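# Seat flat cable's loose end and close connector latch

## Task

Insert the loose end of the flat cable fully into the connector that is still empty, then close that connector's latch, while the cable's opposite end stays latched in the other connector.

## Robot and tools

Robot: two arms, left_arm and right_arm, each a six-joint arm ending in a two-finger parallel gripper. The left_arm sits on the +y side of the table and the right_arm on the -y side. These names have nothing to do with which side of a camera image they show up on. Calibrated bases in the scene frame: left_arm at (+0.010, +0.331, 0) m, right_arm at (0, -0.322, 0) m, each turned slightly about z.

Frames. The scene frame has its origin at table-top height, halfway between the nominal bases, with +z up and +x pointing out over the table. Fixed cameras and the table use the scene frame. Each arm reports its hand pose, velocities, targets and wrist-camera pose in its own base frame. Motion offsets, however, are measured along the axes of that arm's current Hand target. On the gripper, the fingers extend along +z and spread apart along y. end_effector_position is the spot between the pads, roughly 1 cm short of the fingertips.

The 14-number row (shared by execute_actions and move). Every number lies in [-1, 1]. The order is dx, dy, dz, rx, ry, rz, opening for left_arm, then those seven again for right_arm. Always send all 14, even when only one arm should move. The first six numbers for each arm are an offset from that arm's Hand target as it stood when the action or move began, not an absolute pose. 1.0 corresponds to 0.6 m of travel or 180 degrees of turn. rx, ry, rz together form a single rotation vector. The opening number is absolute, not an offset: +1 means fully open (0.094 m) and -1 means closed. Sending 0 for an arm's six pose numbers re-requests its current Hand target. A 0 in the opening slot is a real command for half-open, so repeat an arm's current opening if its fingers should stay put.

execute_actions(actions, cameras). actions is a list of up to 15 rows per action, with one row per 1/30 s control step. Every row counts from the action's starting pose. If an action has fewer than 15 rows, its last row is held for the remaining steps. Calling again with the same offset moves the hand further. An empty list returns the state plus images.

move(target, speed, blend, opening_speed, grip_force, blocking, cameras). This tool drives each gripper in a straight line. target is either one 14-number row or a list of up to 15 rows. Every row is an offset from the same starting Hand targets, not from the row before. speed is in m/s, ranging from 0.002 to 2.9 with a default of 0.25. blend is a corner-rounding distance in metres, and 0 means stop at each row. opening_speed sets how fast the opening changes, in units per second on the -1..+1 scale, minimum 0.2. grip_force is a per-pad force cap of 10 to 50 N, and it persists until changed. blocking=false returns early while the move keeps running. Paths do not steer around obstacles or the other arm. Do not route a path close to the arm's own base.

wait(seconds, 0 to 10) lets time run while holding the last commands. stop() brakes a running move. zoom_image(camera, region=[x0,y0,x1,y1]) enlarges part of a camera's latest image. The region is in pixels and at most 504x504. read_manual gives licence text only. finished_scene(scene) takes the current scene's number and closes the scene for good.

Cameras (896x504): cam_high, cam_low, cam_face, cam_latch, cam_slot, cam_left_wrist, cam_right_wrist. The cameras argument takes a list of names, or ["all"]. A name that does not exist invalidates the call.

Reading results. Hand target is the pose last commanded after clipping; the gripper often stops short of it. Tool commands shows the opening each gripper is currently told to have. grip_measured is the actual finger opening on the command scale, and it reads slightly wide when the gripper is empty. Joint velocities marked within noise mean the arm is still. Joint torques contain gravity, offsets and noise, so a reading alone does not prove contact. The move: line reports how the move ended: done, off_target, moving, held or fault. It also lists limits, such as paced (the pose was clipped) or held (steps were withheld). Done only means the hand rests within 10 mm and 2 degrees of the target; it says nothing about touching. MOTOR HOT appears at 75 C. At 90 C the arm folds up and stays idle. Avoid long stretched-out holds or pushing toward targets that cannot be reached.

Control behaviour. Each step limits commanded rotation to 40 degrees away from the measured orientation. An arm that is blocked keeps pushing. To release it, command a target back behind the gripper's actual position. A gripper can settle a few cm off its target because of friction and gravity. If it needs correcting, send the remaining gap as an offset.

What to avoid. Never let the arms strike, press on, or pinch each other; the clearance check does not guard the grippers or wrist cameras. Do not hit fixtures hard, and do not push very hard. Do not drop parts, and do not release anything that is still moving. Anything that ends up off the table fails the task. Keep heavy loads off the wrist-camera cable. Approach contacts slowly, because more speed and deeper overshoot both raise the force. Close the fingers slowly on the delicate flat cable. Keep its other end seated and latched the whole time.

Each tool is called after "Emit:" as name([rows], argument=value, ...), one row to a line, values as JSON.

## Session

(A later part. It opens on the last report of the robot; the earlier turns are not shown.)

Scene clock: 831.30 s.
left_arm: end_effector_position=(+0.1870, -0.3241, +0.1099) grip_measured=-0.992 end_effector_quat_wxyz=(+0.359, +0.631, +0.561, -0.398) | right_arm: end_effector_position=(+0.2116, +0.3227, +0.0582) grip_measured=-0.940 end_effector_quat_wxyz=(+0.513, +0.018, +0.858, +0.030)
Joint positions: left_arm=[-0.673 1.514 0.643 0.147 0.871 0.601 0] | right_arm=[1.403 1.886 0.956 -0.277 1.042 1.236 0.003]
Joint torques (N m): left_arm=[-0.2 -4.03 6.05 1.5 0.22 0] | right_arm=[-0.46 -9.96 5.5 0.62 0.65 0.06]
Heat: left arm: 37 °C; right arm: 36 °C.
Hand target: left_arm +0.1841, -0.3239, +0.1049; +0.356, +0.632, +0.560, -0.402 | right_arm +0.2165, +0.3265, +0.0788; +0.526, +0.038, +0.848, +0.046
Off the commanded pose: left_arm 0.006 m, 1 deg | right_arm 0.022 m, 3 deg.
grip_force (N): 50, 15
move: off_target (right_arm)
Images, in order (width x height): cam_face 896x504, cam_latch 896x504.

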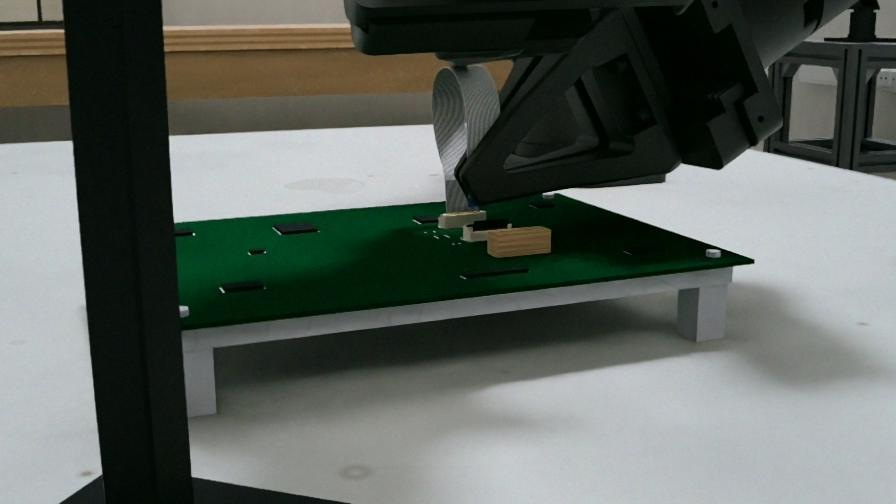

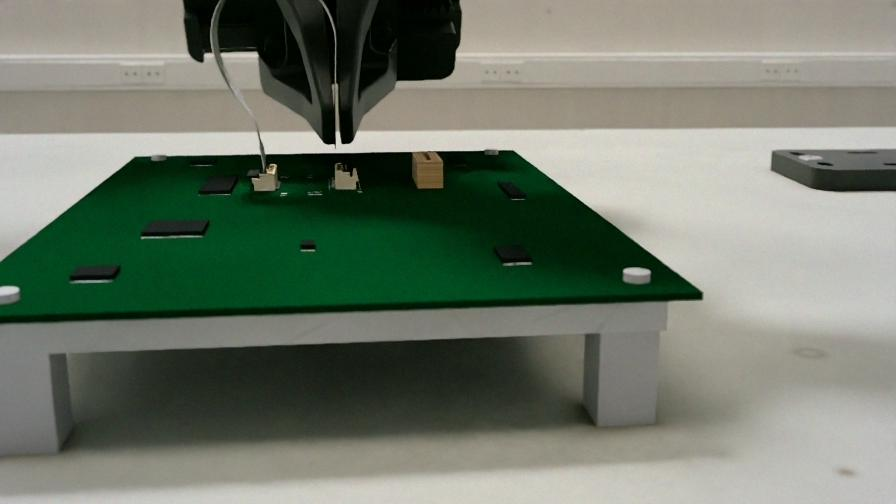

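Emit:
move(target=[0.0060, 0, 0.0028, 0, 0, 0, -1, 0,0,0,0,0,0,-0.938], speed=0.02, cameras=["cam_face","cam_latch","cam_right_wrist"])

Emit:
zoom_image(camera="cam_latch", region=[300, 115, 372, 175])

Emit:
zoom_image(camera="cam_face", region=[400, 20, 560, 110])

Scene clock: 835.63 s.
left_arm: end_effector_position=(+0.1871, -0.3242, +0.1058) grip_measured=-0.992 end_effector_quat_wxyz=(+0.358, +0.631, +0.562, -0.398) | right_arm: end_effector_position=(+0.2116, +0.3227, +0.0582) grip_measured=-0.940 end_effector_quat_wxyz=(+0.513, +0.018, +0.858, +0.030)
Joint positions: left_arm=[-0.673 1.526 0.634 0.168 0.871 0.601 0] | right_arm=[1.403 1.886 0.956 -0.277 1.042 1.236 0.003]
Joint torques (N m): left_arm=[-0.05 -3.99 5.93 1.51 0.29 0] | right_arm=[-0.46 -9.95 5.5 0.62 0.65 0.06]
Heat: left arm: 37 °C; right arm: 37 °C.
Hand target: left_arm +0.1841, -0.3239, +0.1009; +0.356, +0.632, +0.560, -0.402 | right_arm +0.2165, +0.3265, +0.0788; +0.526, +0.038, +0.848, +0.046
Off the commanded pose: left_arm 0.006 m, 1 deg | right_arm 0.022 m, 3 deg.
grip_force (N): 50, 15
move: off_target (right_arm)
Images, in order (width x height): cam_face 896x504, cam_latch 896x504, cam_right_wrist 896x504.

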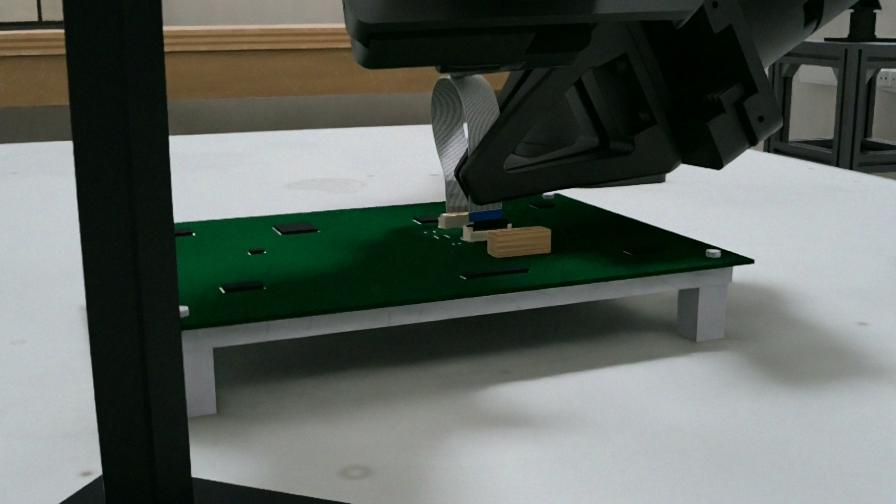

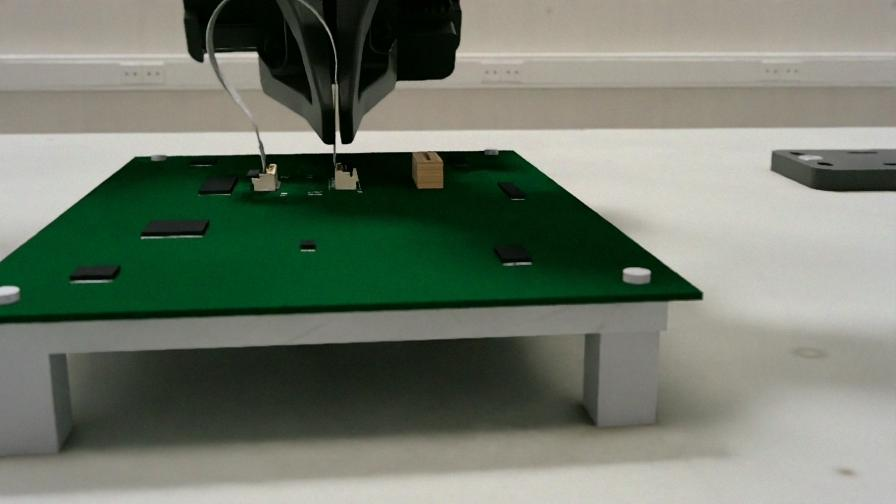

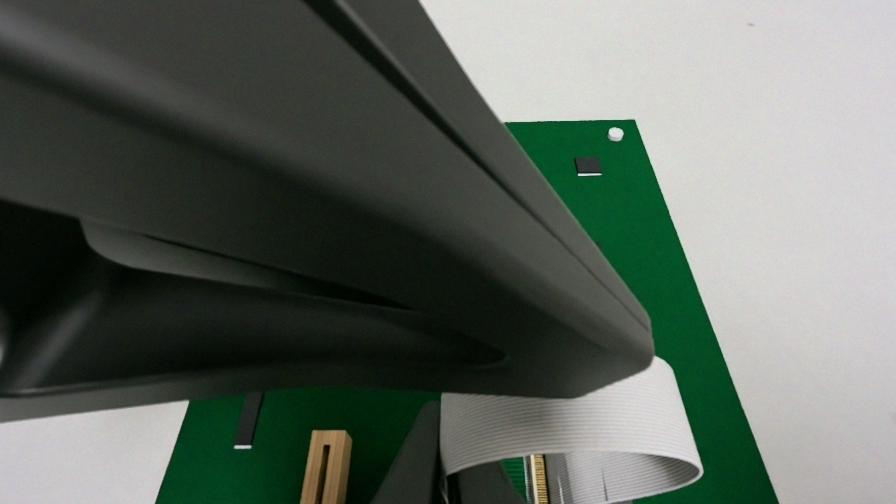

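Scaled by 7.000 from the camera's 896x504 image, which has a finer 1280x720 frame.

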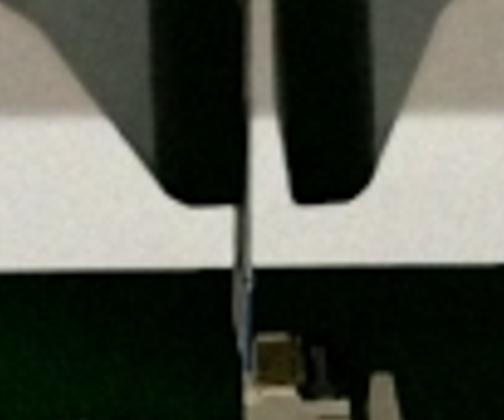

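Scaled by 3.150 from the camera's 896x504 image, which has a finer 1280x720 frame.

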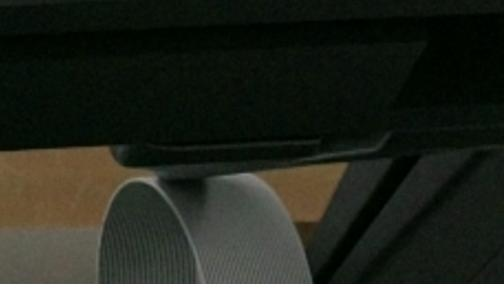

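Emit:
move(target=[0,0,0,0,0,0,-1, 0,0,0,0,0,0,-0.958], speed=0.02, opening_speed=0.2, cameras=["cam_latch","cam_slot"])

Emit:
zoom_image(camera="cam_latch", region=[300, 135, 372, 195])

Emit:
zoom_image(camera="cam_slot", region=[380, 240, 540, 390])

Scene clock: 837.47 s.
left_arm: end_effector_position=(+0.1872, -0.3243, +0.1060) grip_measured=-0.992 end_effector_quat_wxyz=(+0.359, +0.631, +0.561, -0.398) | right_arm: end_effector_position=(+0.2116, +0.3227, +0.0582) grip_measured=-0.956 end_effector_quat_wxyz=(+0.513, +0.018, +0.858, +0.030)
Joint positions: left_arm=[-0.673 1.526 0.634 0.169 0.871 0.601 0] | right_arm=[1.403 1.886 0.956 -0.277 1.042 1.236 0.002]
Joint torques (N m): left_arm=[-0.1 -4.07 5.91 1.51 0.27 0.02] | right_arm=[-0.46 -9.96 5.52 0.62 0.65 0.05]
Heat: left arm: 37 °C; right arm: 37 °C.
Hand target: left_arm +0.1842, -0.3240, +0.1009; +0.356, +0.632, +0.560, -0.402 | right_arm +0.2165, +0.3265, +0.0788; +0.526, +0.038, +0.848, +0.046
Off the commanded pose: left_arm 0.006 m, 1 deg | right_arm 0.022 m, 3 deg.
grip_force (N): 50, 15
move: off_target (right_arm)
Images, in order (width x height): cam_latch 896x504, cam_slot 896x504.

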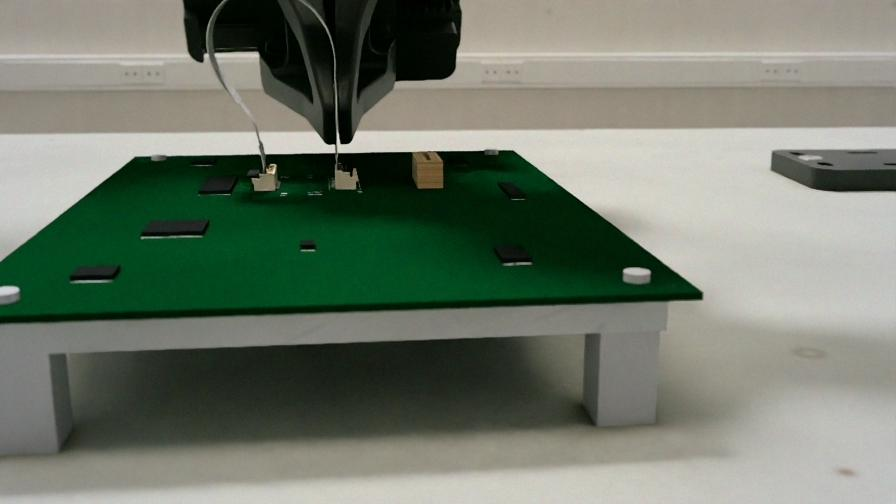

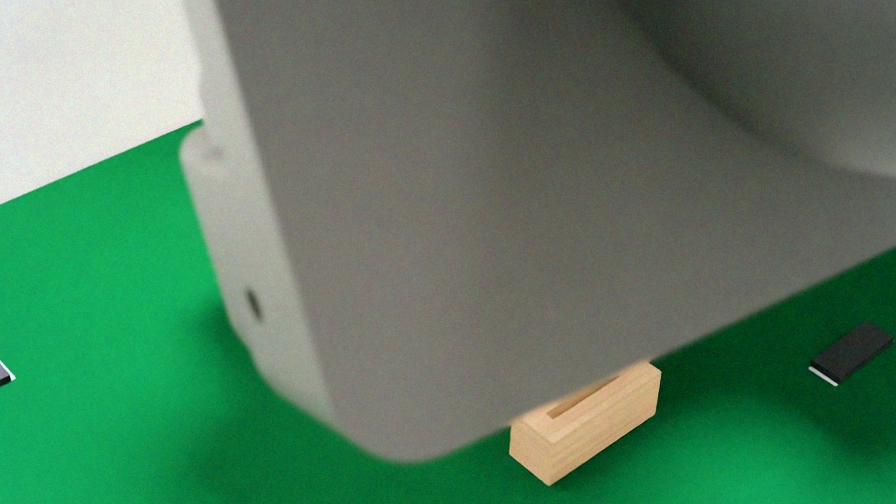

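Scaled by 7.000 from the camera's 896x504 image, which has a finer 1280x720 frame.

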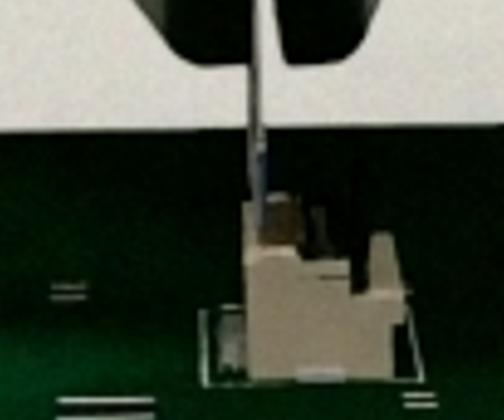

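Scaled by 3.150 from the camera's 896x504 image, which has a finer 1280x720 frame.

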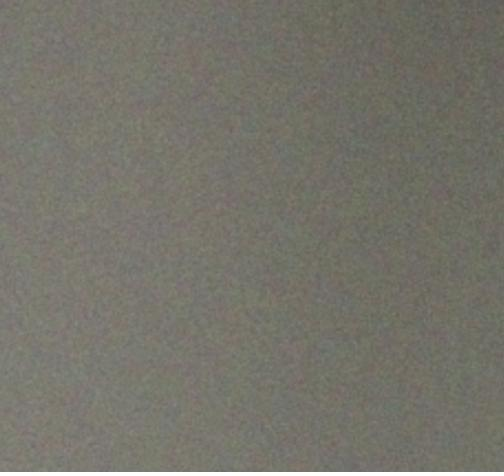

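Emit:
move(target=[-0.0451,0.005,-0.0218,0,0,0,-1, 0,0,0,0,0,0,-0.958], speed=0.05, cameras=["cam_latch","cam_slot","cam_low","cam_face"])

Emit:
zoom_image(camera="cam_latch", region=[318, 150, 354, 180])

Emit:
zoom_image(camera="cam_low", region=[220, 140, 420, 300])

Scene clock: 844.50 s.
left_arm: end_effector_position=(+0.1811, -0.3194, +0.1104) grip_measured=-0.992 end_effector_quat_wxyz=(+0.332, +0.628, +0.578, -0.402) | right_arm: end_effector_position=(+0.2116, +0.3227, +0.0581) grip_measured=-0.956 end_effector_quat_wxyz=(+0.513, +0.018, +0.858, +0.030)
Joint positions: left_arm=[-0.673 1.491 0.666 0.037 0.871 0.601 0] | right_arm=[1.403 1.886 0.956 -0.278 1.041 1.236 0.002]
Joint torques (N m): left_arm=[0.44 -6.65 10.39 1.22 0.31 0.08] | right_arm=[-0.47 -9.95 5.5 0.62 0.65 0.06]
Heat: left arm: 37 °C; right arm: 37 °C.
Hand target: left_arm +0.1872, -0.3239, +0.1310; +0.356, +0.632, +0.560, -0.402 | right_arm +0.2165, +0.3265, +0.0787; +0.526, +0.038, +0.848, +0.046
Off the commanded pose: left_arm 0.022 m, 4 deg | right_arm 0.022 m, 3 deg.
grip_force (N): 50, 15
move: off_target (left_arm, right_arm)
Images, in order (width x height): cam_low 896x504, cam_face 896x504, cam_latch 896x504, cam_slot 896x504.

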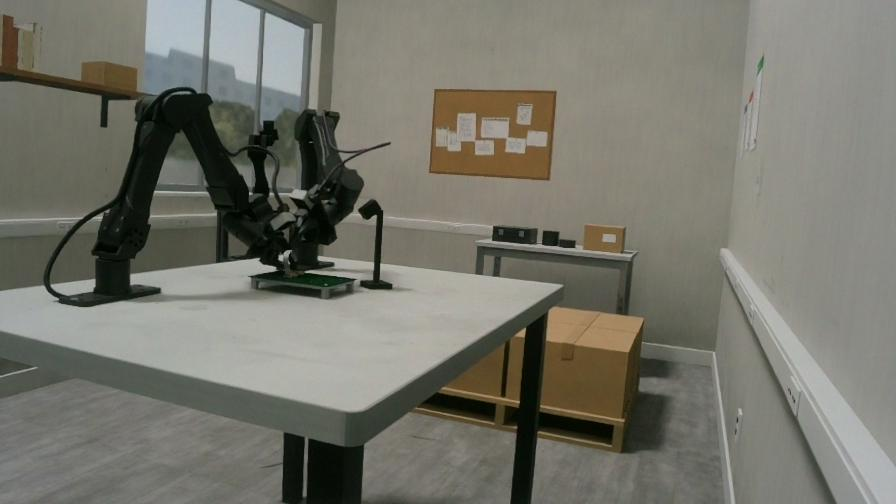

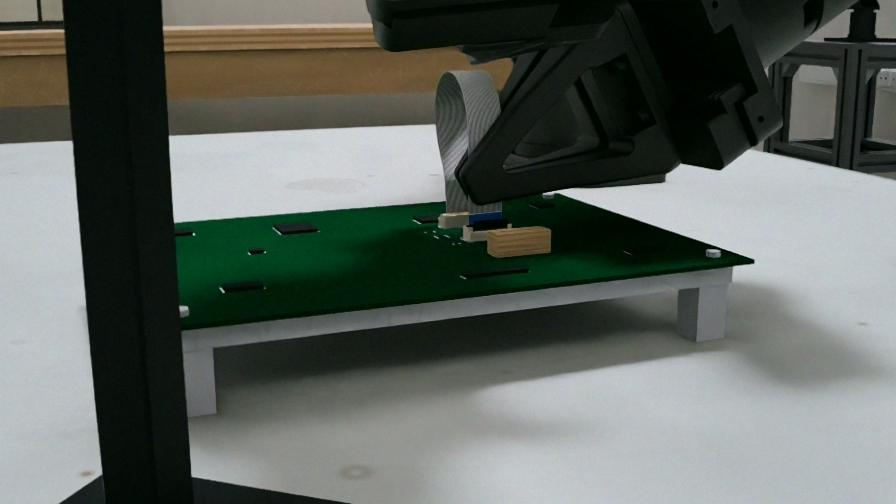

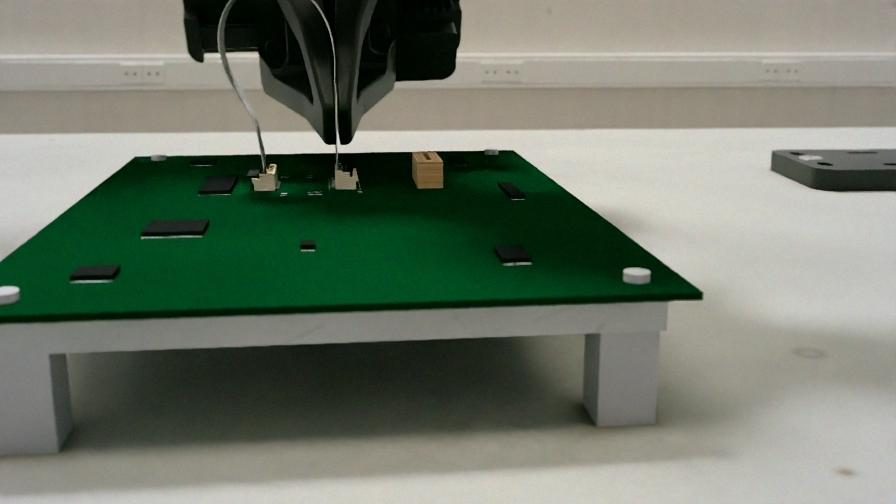

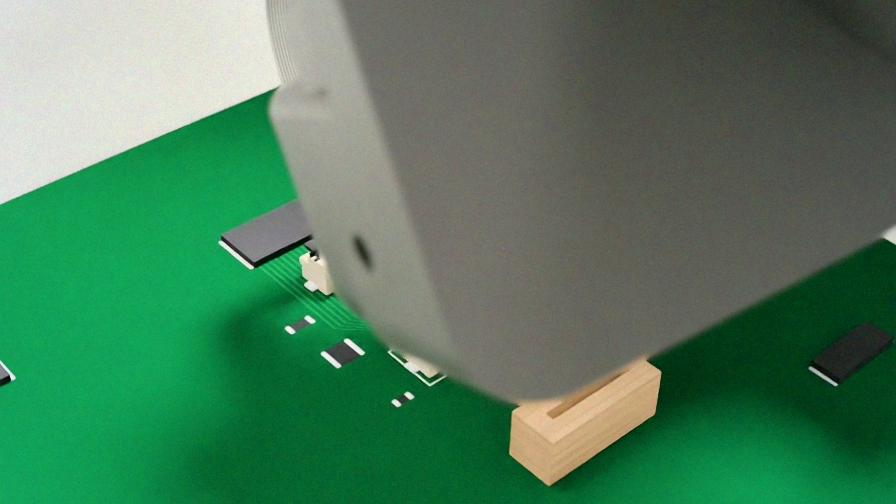

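Scaled by 14.000 from the camera's 896x504 image, which has a finer 1280x720 frame.

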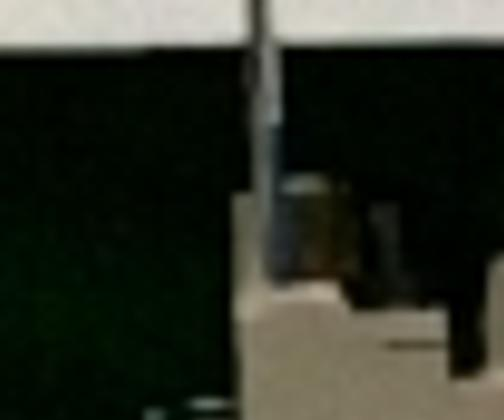

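Scaled by 2.520 from the camera's 896x504 image, which has a finer 1280x720 frame.

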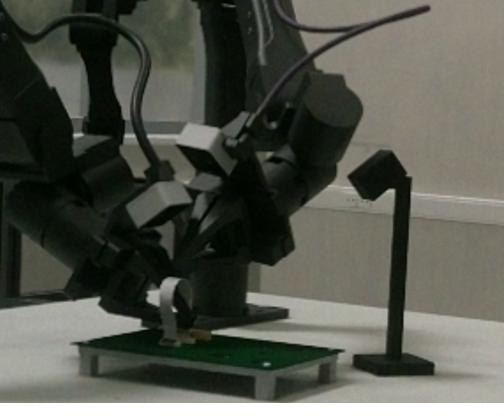

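Emit:
wait(seconds=0.1, cameras=["cam_left_wrist","cam_right_wrist","cam_high"])

Emit:
zoom_image(camera="cam_high", region=[370, 150, 510, 300])

Scene clock: 847.10 s.
left_arm: end_effector_position=(+0.1811, -0.3194, +0.1104) grip_measured=-0.992 end_effector_quat_wxyz=(+0.332, +0.628, +0.578, -0.402) | right_arm: end_effector_position=(+0.2116, +0.3227, +0.0581) grip_measured=-0.956 end_effector_quat_wxyz=(+0.513, +0.018, +0.858, +0.030)
Joint positions: left_arm=[-0.673 1.491 0.666 0.036 0.871 0.601 0] | right_arm=[1.403 1.886 0.956 -0.278 1.041 1.236 0.002]
Joint torques (N m): left_arm=[0.59 -6.72 10.32 1.22 0.27 0.08] | right_arm=[-0.46 -9.95 5.5 0.63 0.65 0.07]
Heat: left arm: 37 °C; right arm: 37 °C.
Hand target: left_arm +0.1872, -0.3239, +0.1310; +0.356, +0.632, +0.559, -0.402 | right_arm +0.2165, +0.3265, +0.0787; +0.526, +0.038, +0.848, +0.046
Tool commands: left_gripper/opening=-1.0 right_gripper/opening=-0.958
Off the commanded pose: left_arm 0.022 m, 4 deg | right_arm 0.022 m, 3 deg.
grip_force (N): 50, 15
wait: 0.10 s; at rest from the start
Images, in order (width x height): cam_high 896x504, cam_left_wrist 896x504, cam_right_wrist 896x504.

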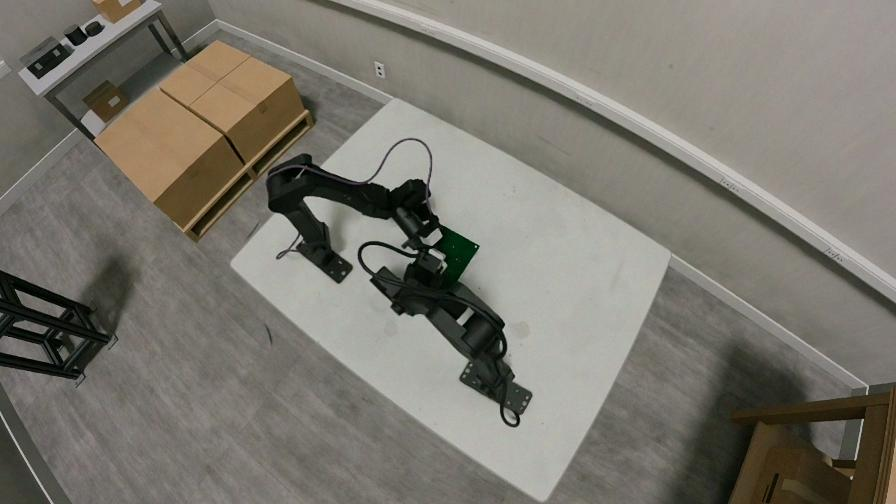

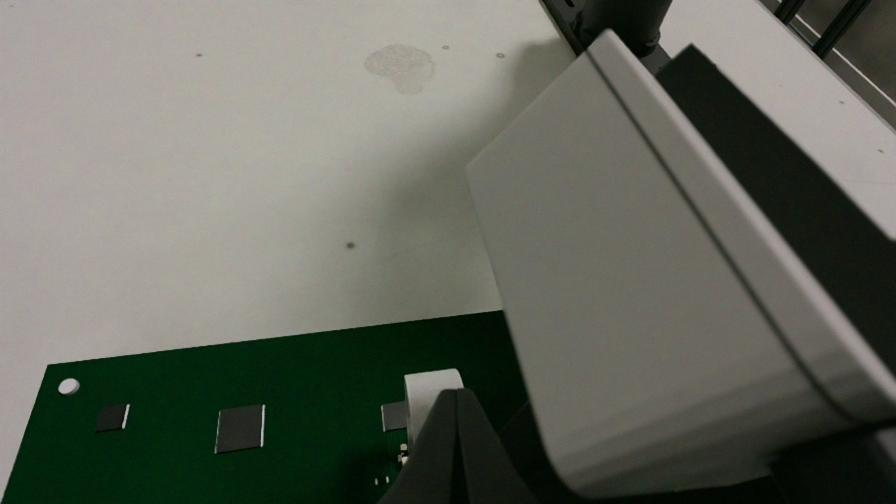

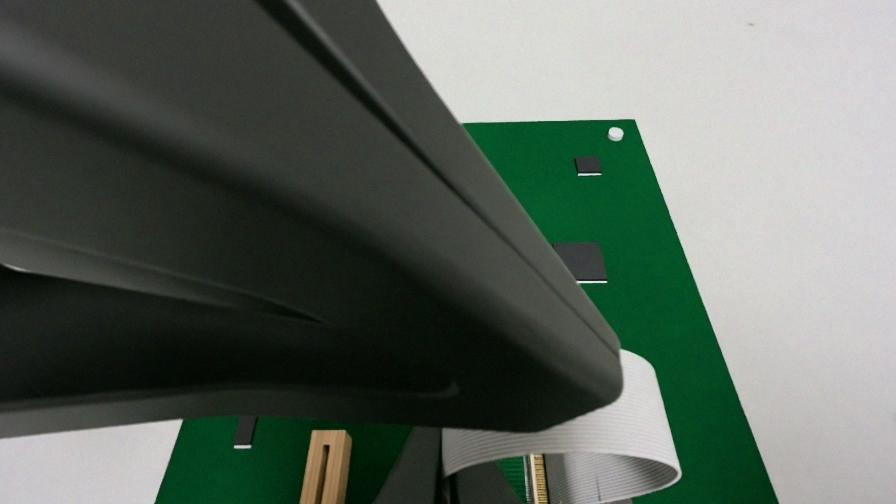

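Scaled by 3.360 from the camera's 896x504 image, which has a finer 1280x720 frame.

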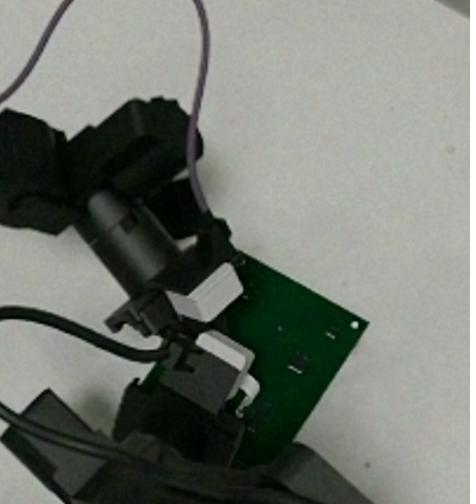

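Emit:
move(target=[-0.0360,0.0198,-0.0200,0,0,0,-1, 0,0,0,0,0,0,-0.958], speed=0.05, cameras=["cam_right_wrist","cam_face","cam_left_wrist"])

Scene clock: 852.10 s.
left_arm: end_effector_position=(+0.1944, -0.3197, +0.1322) grip_measured=-0.992 end_effector_quat_wxyz=(+0.328, +0.625, +0.583, -0.402) | right_arm: end_effector_position=(+0.2116, +0.3227, +0.0581) grip_measured=-0.956 end_effector_quat_wxyz=(+0.513, +0.018, +0.858, +0.030)
Joint positions: left_arm=[-0.645 1.483 0.769 -0.102 0.886 0.622 0] | right_arm=[1.403 1.886 0.956 -0.278 1.041 1.236 0.002]
Joint torques (N m): left_arm=[0.61 -7.24 10.97 1.16 0.37 0.12] | right_arm=[-0.47 -9.96 5.49 0.62 0.65 0.06]
Heat: left arm: 37 °C; right arm: 37 °C.
Hand target: left_arm +0.1991, -0.3237, +0.1556; +0.356, +0.632, +0.559, -0.402 | right_arm +0.2165, +0.3265, +0.0787; +0.526, +0.038, +0.848, +0.046
Off the commanded pose: left_arm 0.024 m, 4 deg | right_arm 0.022 m, 3 deg.
grip_force (N): 50, 15
move: off_target (left_arm, right_arm)
Images, in order (width x height): cam_face 896x504, cam_left_wrist 896x504, cam_right_wrist 896x504.

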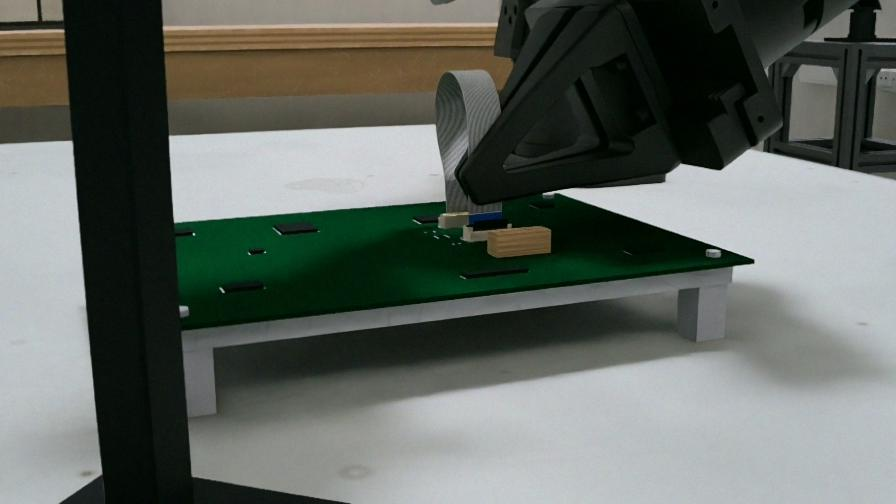

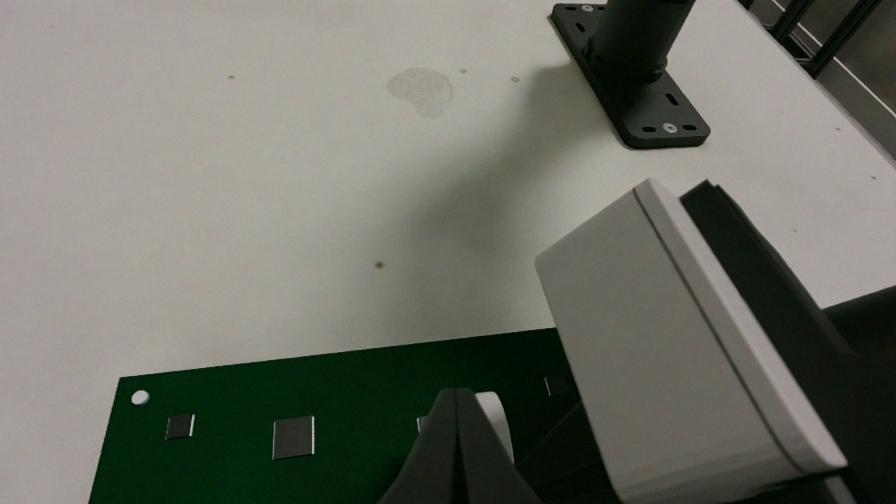

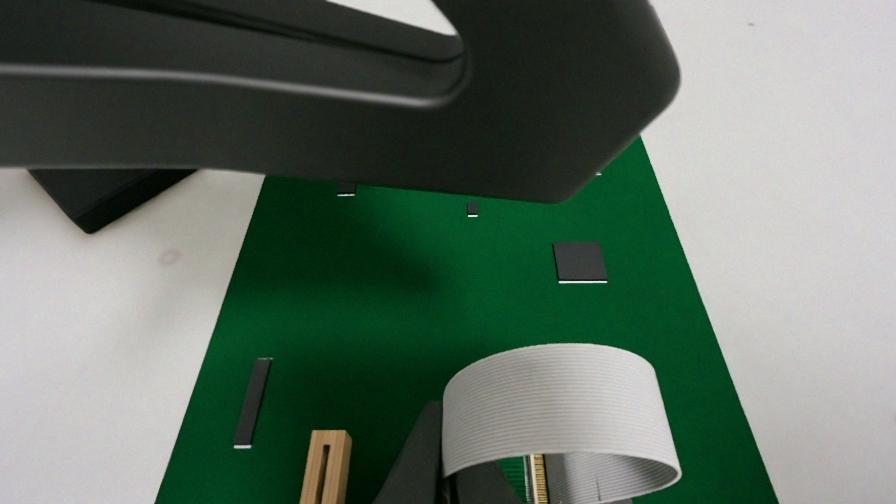

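Emit:
move([
  [-0.0748,0.0166,-0.0373,0,0,0,-1, 0,0,0,0,0,0,-0.958],
  [-0.0517,-0.0244,-0.2439,0,0,0,-1, 0,0,0,0,0,0,-0.958],
], speed=0.08, blend=[0.015, 0], cameras=["cam_latch","cam_slot","cam_face"])

Emit:
zoom_image(camera="cam_slot", region=[380, 240, 540, 390])

Emit:
zoom_image(camera="cam_latch", region=[330, 155, 366, 185])

Emit:
zoom_image(camera="cam_face", region=[430, 170, 530, 260])

Scene clock: 857.73 s.
left_arm: end_effector_position=(+0.1942, -0.2016, +0.2332) grip_measured=-0.992 end_effector_quat_wxyz=(+0.339, +0.630, +0.573, -0.399) | right_arm: end_effector_position=(+0.2116, +0.3227, +0.0581) grip_measured=-0.956 end_effector_quat_wxyz=(+0.513, +0.018, +0.858, +0.030)
Joint positions: left_arm=[-0.197 1.333 1.127 -1.232 1.099 1.388 0] | right_arm=[1.403 1.886 0.956 -0.278 1.041 1.236 0.002]
Joint torques (N m): left_arm=[0.83 -2.86 10.89 0.33 0.6 0.17] | right_arm=[-0.49 -9.96 5.5 0.63 0.65 0.06]
Heat: left arm: 36 °C; right arm: 37 °C.
Hand target: left_arm +0.1991, -0.2034, +0.2457; +0.356, +0.631, +0.560, -0.402 | right_arm +0.2165, +0.3265, +0.0787; +0.526, +0.038, +0.848, +0.046
Off the commanded pose: left_arm 0.014 m, 2 deg | right_arm 0.022 m, 3 deg.
grip_force (N): 50, 15
move: off_target (left_arm, right_arm)
Images, in order (width x height): cam_face 896x504, cam_latch 896x504, cam_slot 896x504.

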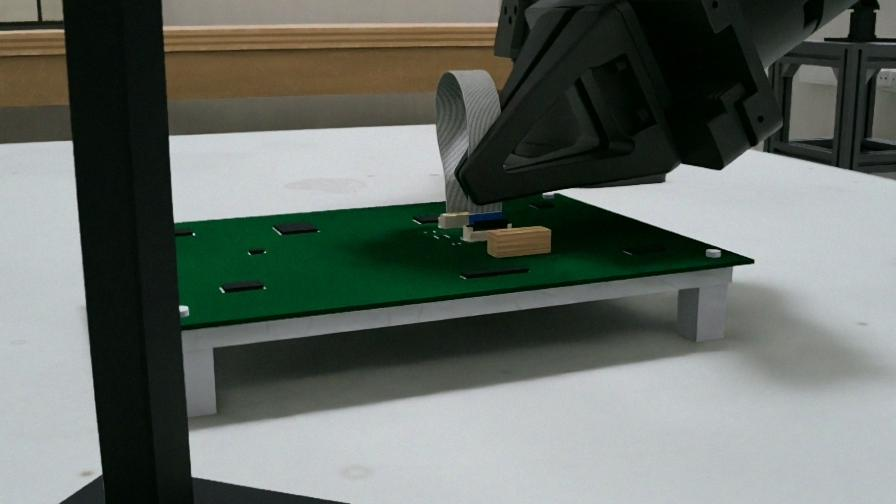

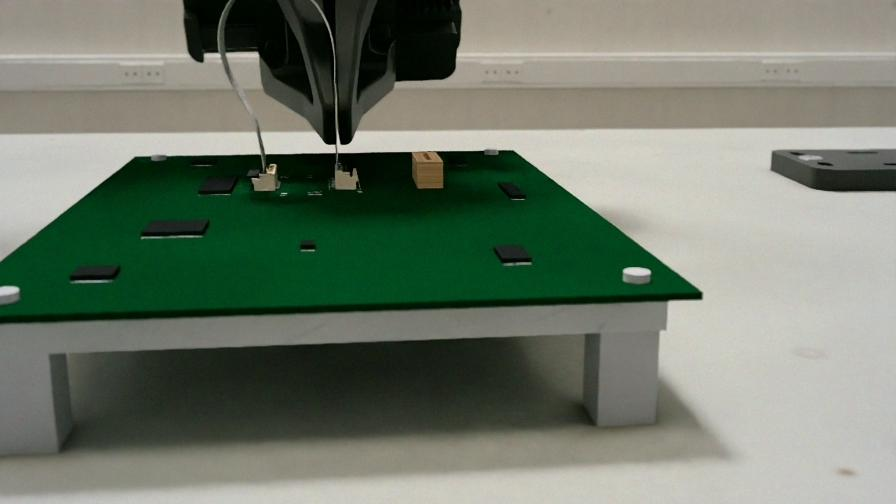

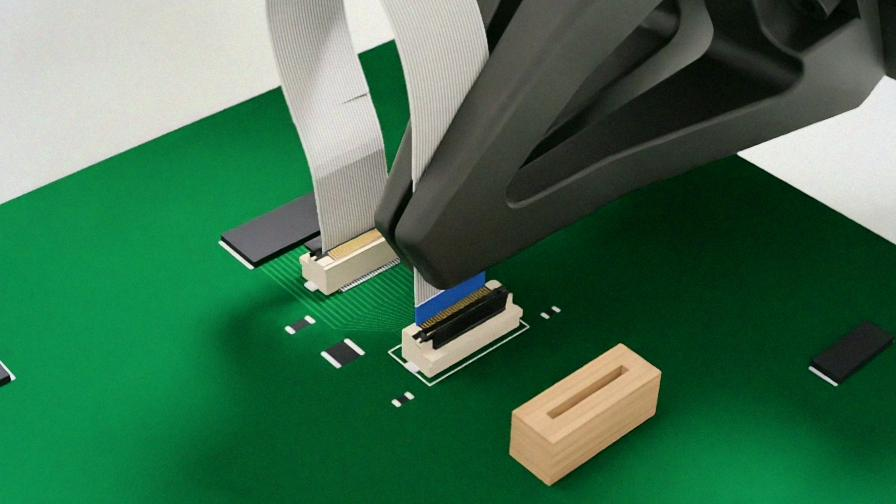

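Scaled by 3.150 from the camera's 896x504 image, which has a finer 1280x720 frame.

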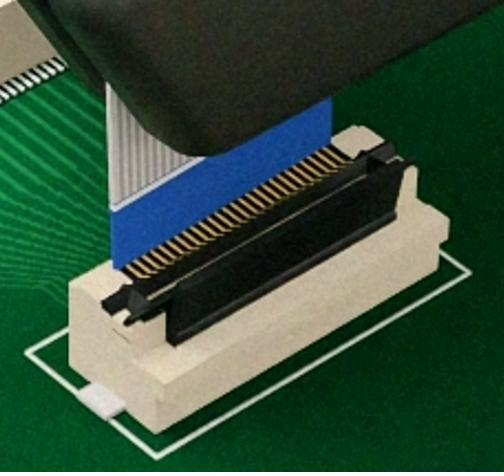

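Scaled by 14.000 from the camera's 896x504 image, which has a finer 1280x720 frame.

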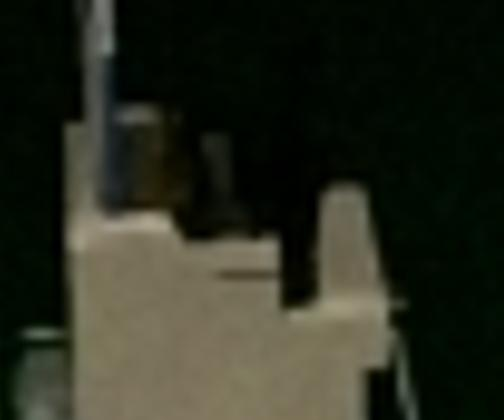

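Scaled by 5.040 from the camera's 896x504 image, which has a finer 1280x720 frame.

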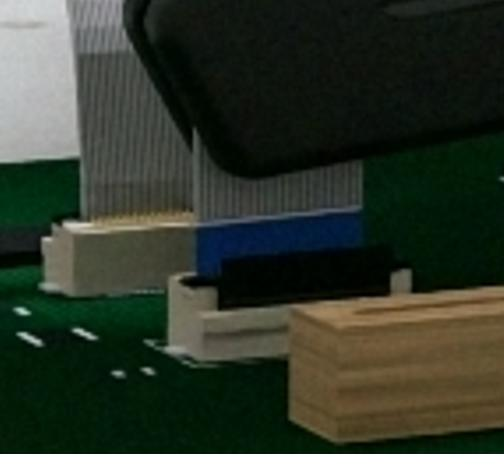

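Emit:
move(target=[0,0,0,0,0,0,-1, 0.0006,0.0053,0.0002,0,0,0,-0.958], speed=0.02, cameras=["cam_latch","cam_slot"])

Emit:
zoom_image(camera="cam_slot", region=[380, 240, 540, 390])

Emit:
zoom_image(camera="cam_latch", region=[300, 135, 372, 195])

Scene clock: 864.40 s.
left_arm: end_effector_position=(+0.1940, -0.2015, +0.2331) grip_measured=-0.992 end_effector_quat_wxyz=(+0.339, +0.631, +0.572, -0.400) | right_arm: end_effector_position=(+0.2122, +0.3262, +0.0613) grip_measured=-0.956 end_effector_quat_wxyz=(+0.513, +0.020, +0.857, +0.033)
Joint positions: left_arm=[-0.197 1.333 1.127 -1.233 1.099 1.39 0] | right_arm=[1.403 1.886 0.97 -0.283 1.041 1.236 0.002]
Joint torques (N m): left_arm=[0.84 -2.89 10.96 0.37 0.61 0.14] | right_arm=[-0.31 -9.2 5.64 0.62 0.66 0.09]
Heat: left arm: 35 °C; right arm: 37 °C.
Hand target: left_arm +0.1991, -0.2034, +0.2457; +0.356, +0.632, +0.559, -0.402 | right_arm +0.2165, +0.3298, +0.0788; +0.526, +0.038, +0.848, +0.046
Off the commanded pose: left_arm 0.014 m, 2 deg | right_arm 0.018 m, 3 deg.
grip_force (N): 50, 15
move: off_target (left_arm, right_arm)
Images, in order (width x height): cam_latch 896x504, cam_slot 896x504.

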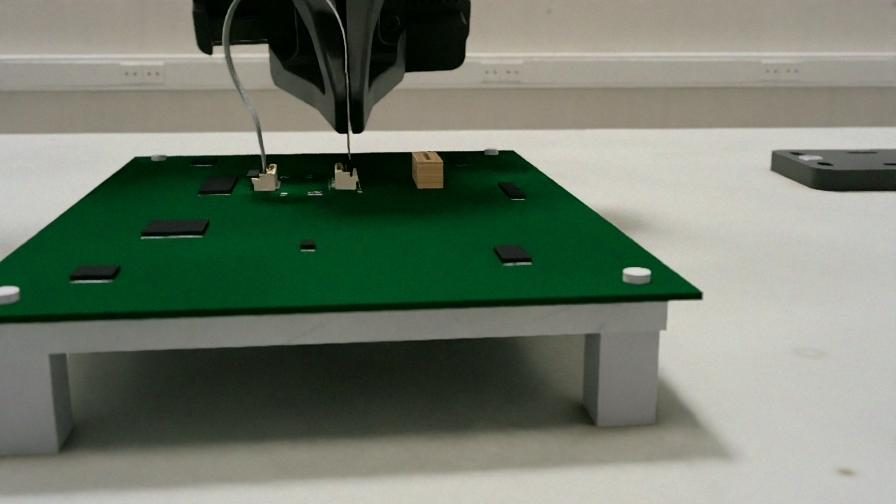

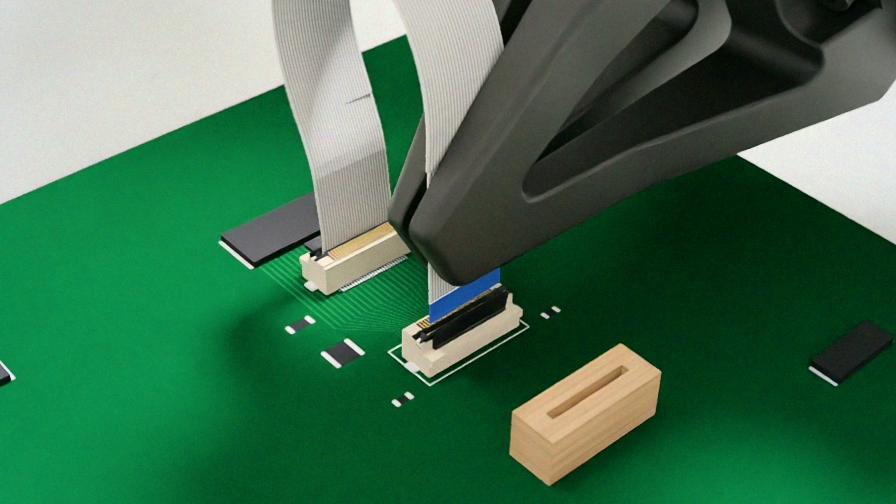

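Scaled by 3.150 from the camera's 896x504 image, which has a finer 1280x720 frame.

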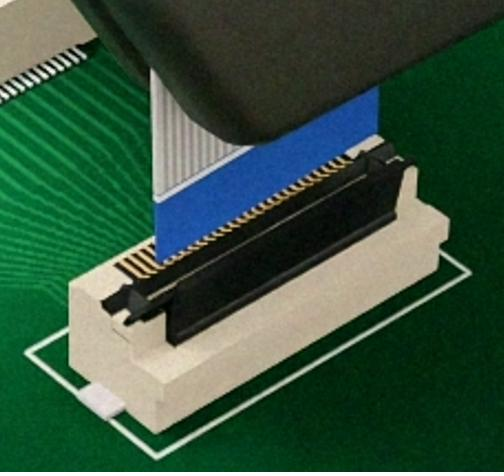

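Scaled by 7.000 from the camera's 896x504 image, which has a finer 1280x720 frame.

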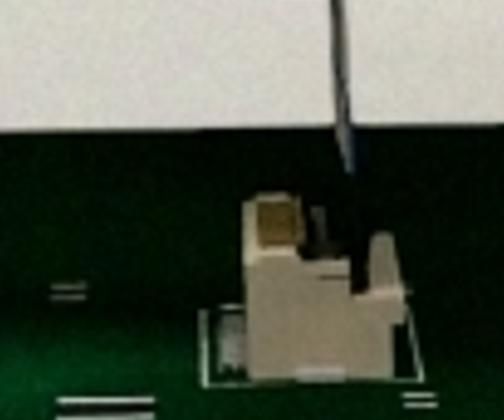

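Emit:
move(target=[0,0,0,0,0,0,-1, 0.0074,-0.001,0.0037,0,0.0072,-0.022,-0.958], speed=0.02, cameras=["cam_latch","cam_slot"])

Emit:
zoom_image(camera="cam_slot", region=[380, 240, 540, 390])

Emit:
zoom_image(camera="cam_latch", region=[300, 135, 372, 195])

Emit:
zoom_image(camera="cam_latch", region=[330, 145, 366, 175])

Scene clock: 872.70 s.
left_arm: end_effector_position=(+0.1940, -0.2015, +0.2331) grip_measured=-0.992 end_effector_quat_wxyz=(+0.339, +0.631, +0.572, -0.400) | right_arm: end_effector_position=(+0.2105, +0.3269, +0.0583) grip_measured=-0.956 end_effector_quat_wxyz=(+0.506, -0.008, +0.862, +0.019)
Joint positions: left_arm=[-0.197 1.333 1.127 -1.233 1.099 1.39 0] | right_arm=[1.403 1.886 0.97 -0.288 1.022 1.176 0.002]
Joint torques (N m): left_arm=[0.84 -2.99 11.03 0.34 0.59 0.18] | right_arm=[-0.79 -8.85 5.67 0.63 0.62 0.03]
Heat: left arm: 34 °C; right arm: 37 °C.
Hand target: left_arm +0.1991, -0.2034, +0.2457; +0.356, +0.632, +0.559, -0.402 | right_arm +0.2166, +0.3297, +0.0738; +0.518, +0.008, +0.855, +0.028
Off the commanded pose: left_arm 0.014 m, 2 deg | right_arm 0.017 m, 3 deg.
grip_force (N): 50, 15
move: off_target (left_arm, right_arm)
Images, in order (width x height): cam_latch 896x504, cam_slot 896x504.

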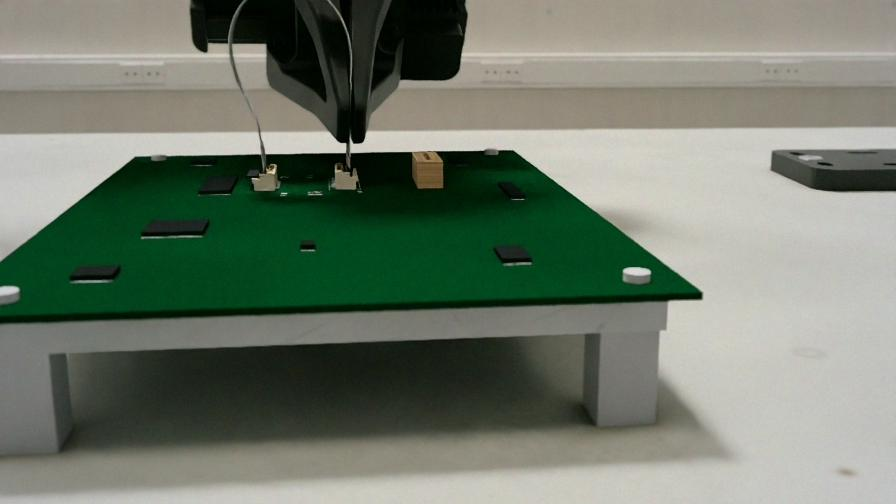

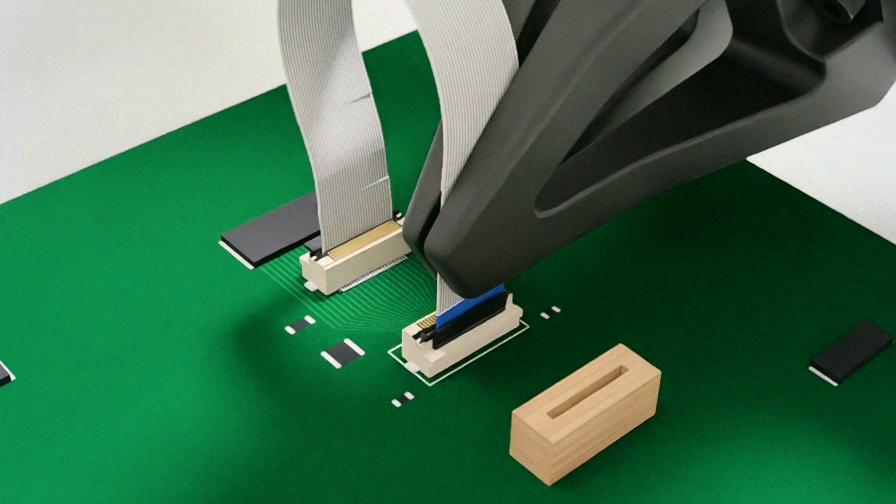

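Scaled by 3.150 from the camera's 896x504 image, which has a finer 1280x720 frame.

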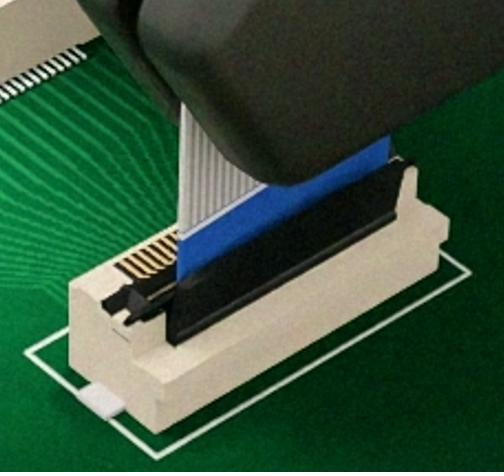

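Scaled by 7.000 from the camera's 896x504 image, which has a finer 1280x720 frame.

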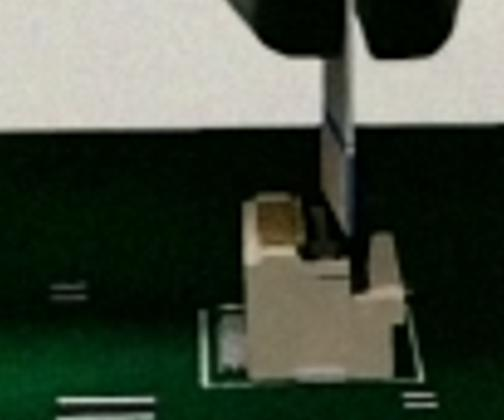

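Scaled by 14.000 from the camera's 896x504 image, which has a finer 1280x720 frame.

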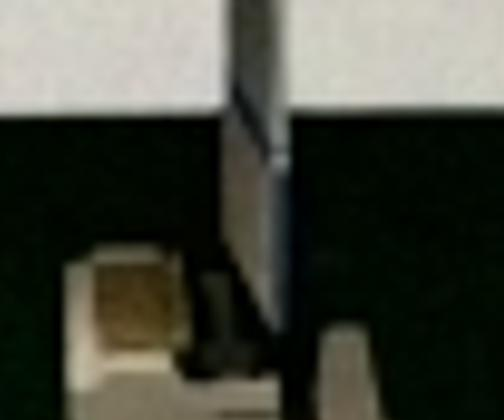

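Emit:
move(target=[0,0,0,0,0,0,-1, -0.0236,0.0015,-0.0123,0.0130,-0.0005,-0.0022,-0.958], speed=0.04, cameras=[])

Scene clock: 880.57 s.
left_arm: end_effector_position=(+0.1940, -0.2015, +0.2331) grip_measured=-0.992 end_effector_quat_wxyz=(+0.339, +0.631, +0.572, -0.400) | right_arm: end_effector_position=(+0.2108, +0.3271, +0.0722) grip_measured=-0.956 end_effector_quat_wxyz=(+0.501, -0.004, +0.865, -0.001)
Joint positions: left_arm=[-0.197 1.333 1.127 -1.233 1.099 1.39 0] | right_arm=[1.403 1.886 1.057 -0.455 1.025 1.232 0.002]
Joint torques (N m): left_arm=[0.73 -2.92 10.88 0.37 0.63 0.19] | right_arm=[-0.44 -8.9 5.9 0.52 0.75 0.13]
Heat: left arm: 34 °C; right arm: 36 °C.
Hand target: left_arm +0.1991, -0.2034, +0.2457; +0.356, +0.632, +0.559, -0.402 | right_arm +0.2166, +0.3297, +0.0897; +0.518, +0.016, +0.855, +0.009
Off the commanded pose: left_arm 0.014 m, 2 deg | right_arm 0.019 m, 3 deg.
grip_force (N): 50, 15
move: off_target (left_arm, right_arm)
No camera images: "cameras" was empty.


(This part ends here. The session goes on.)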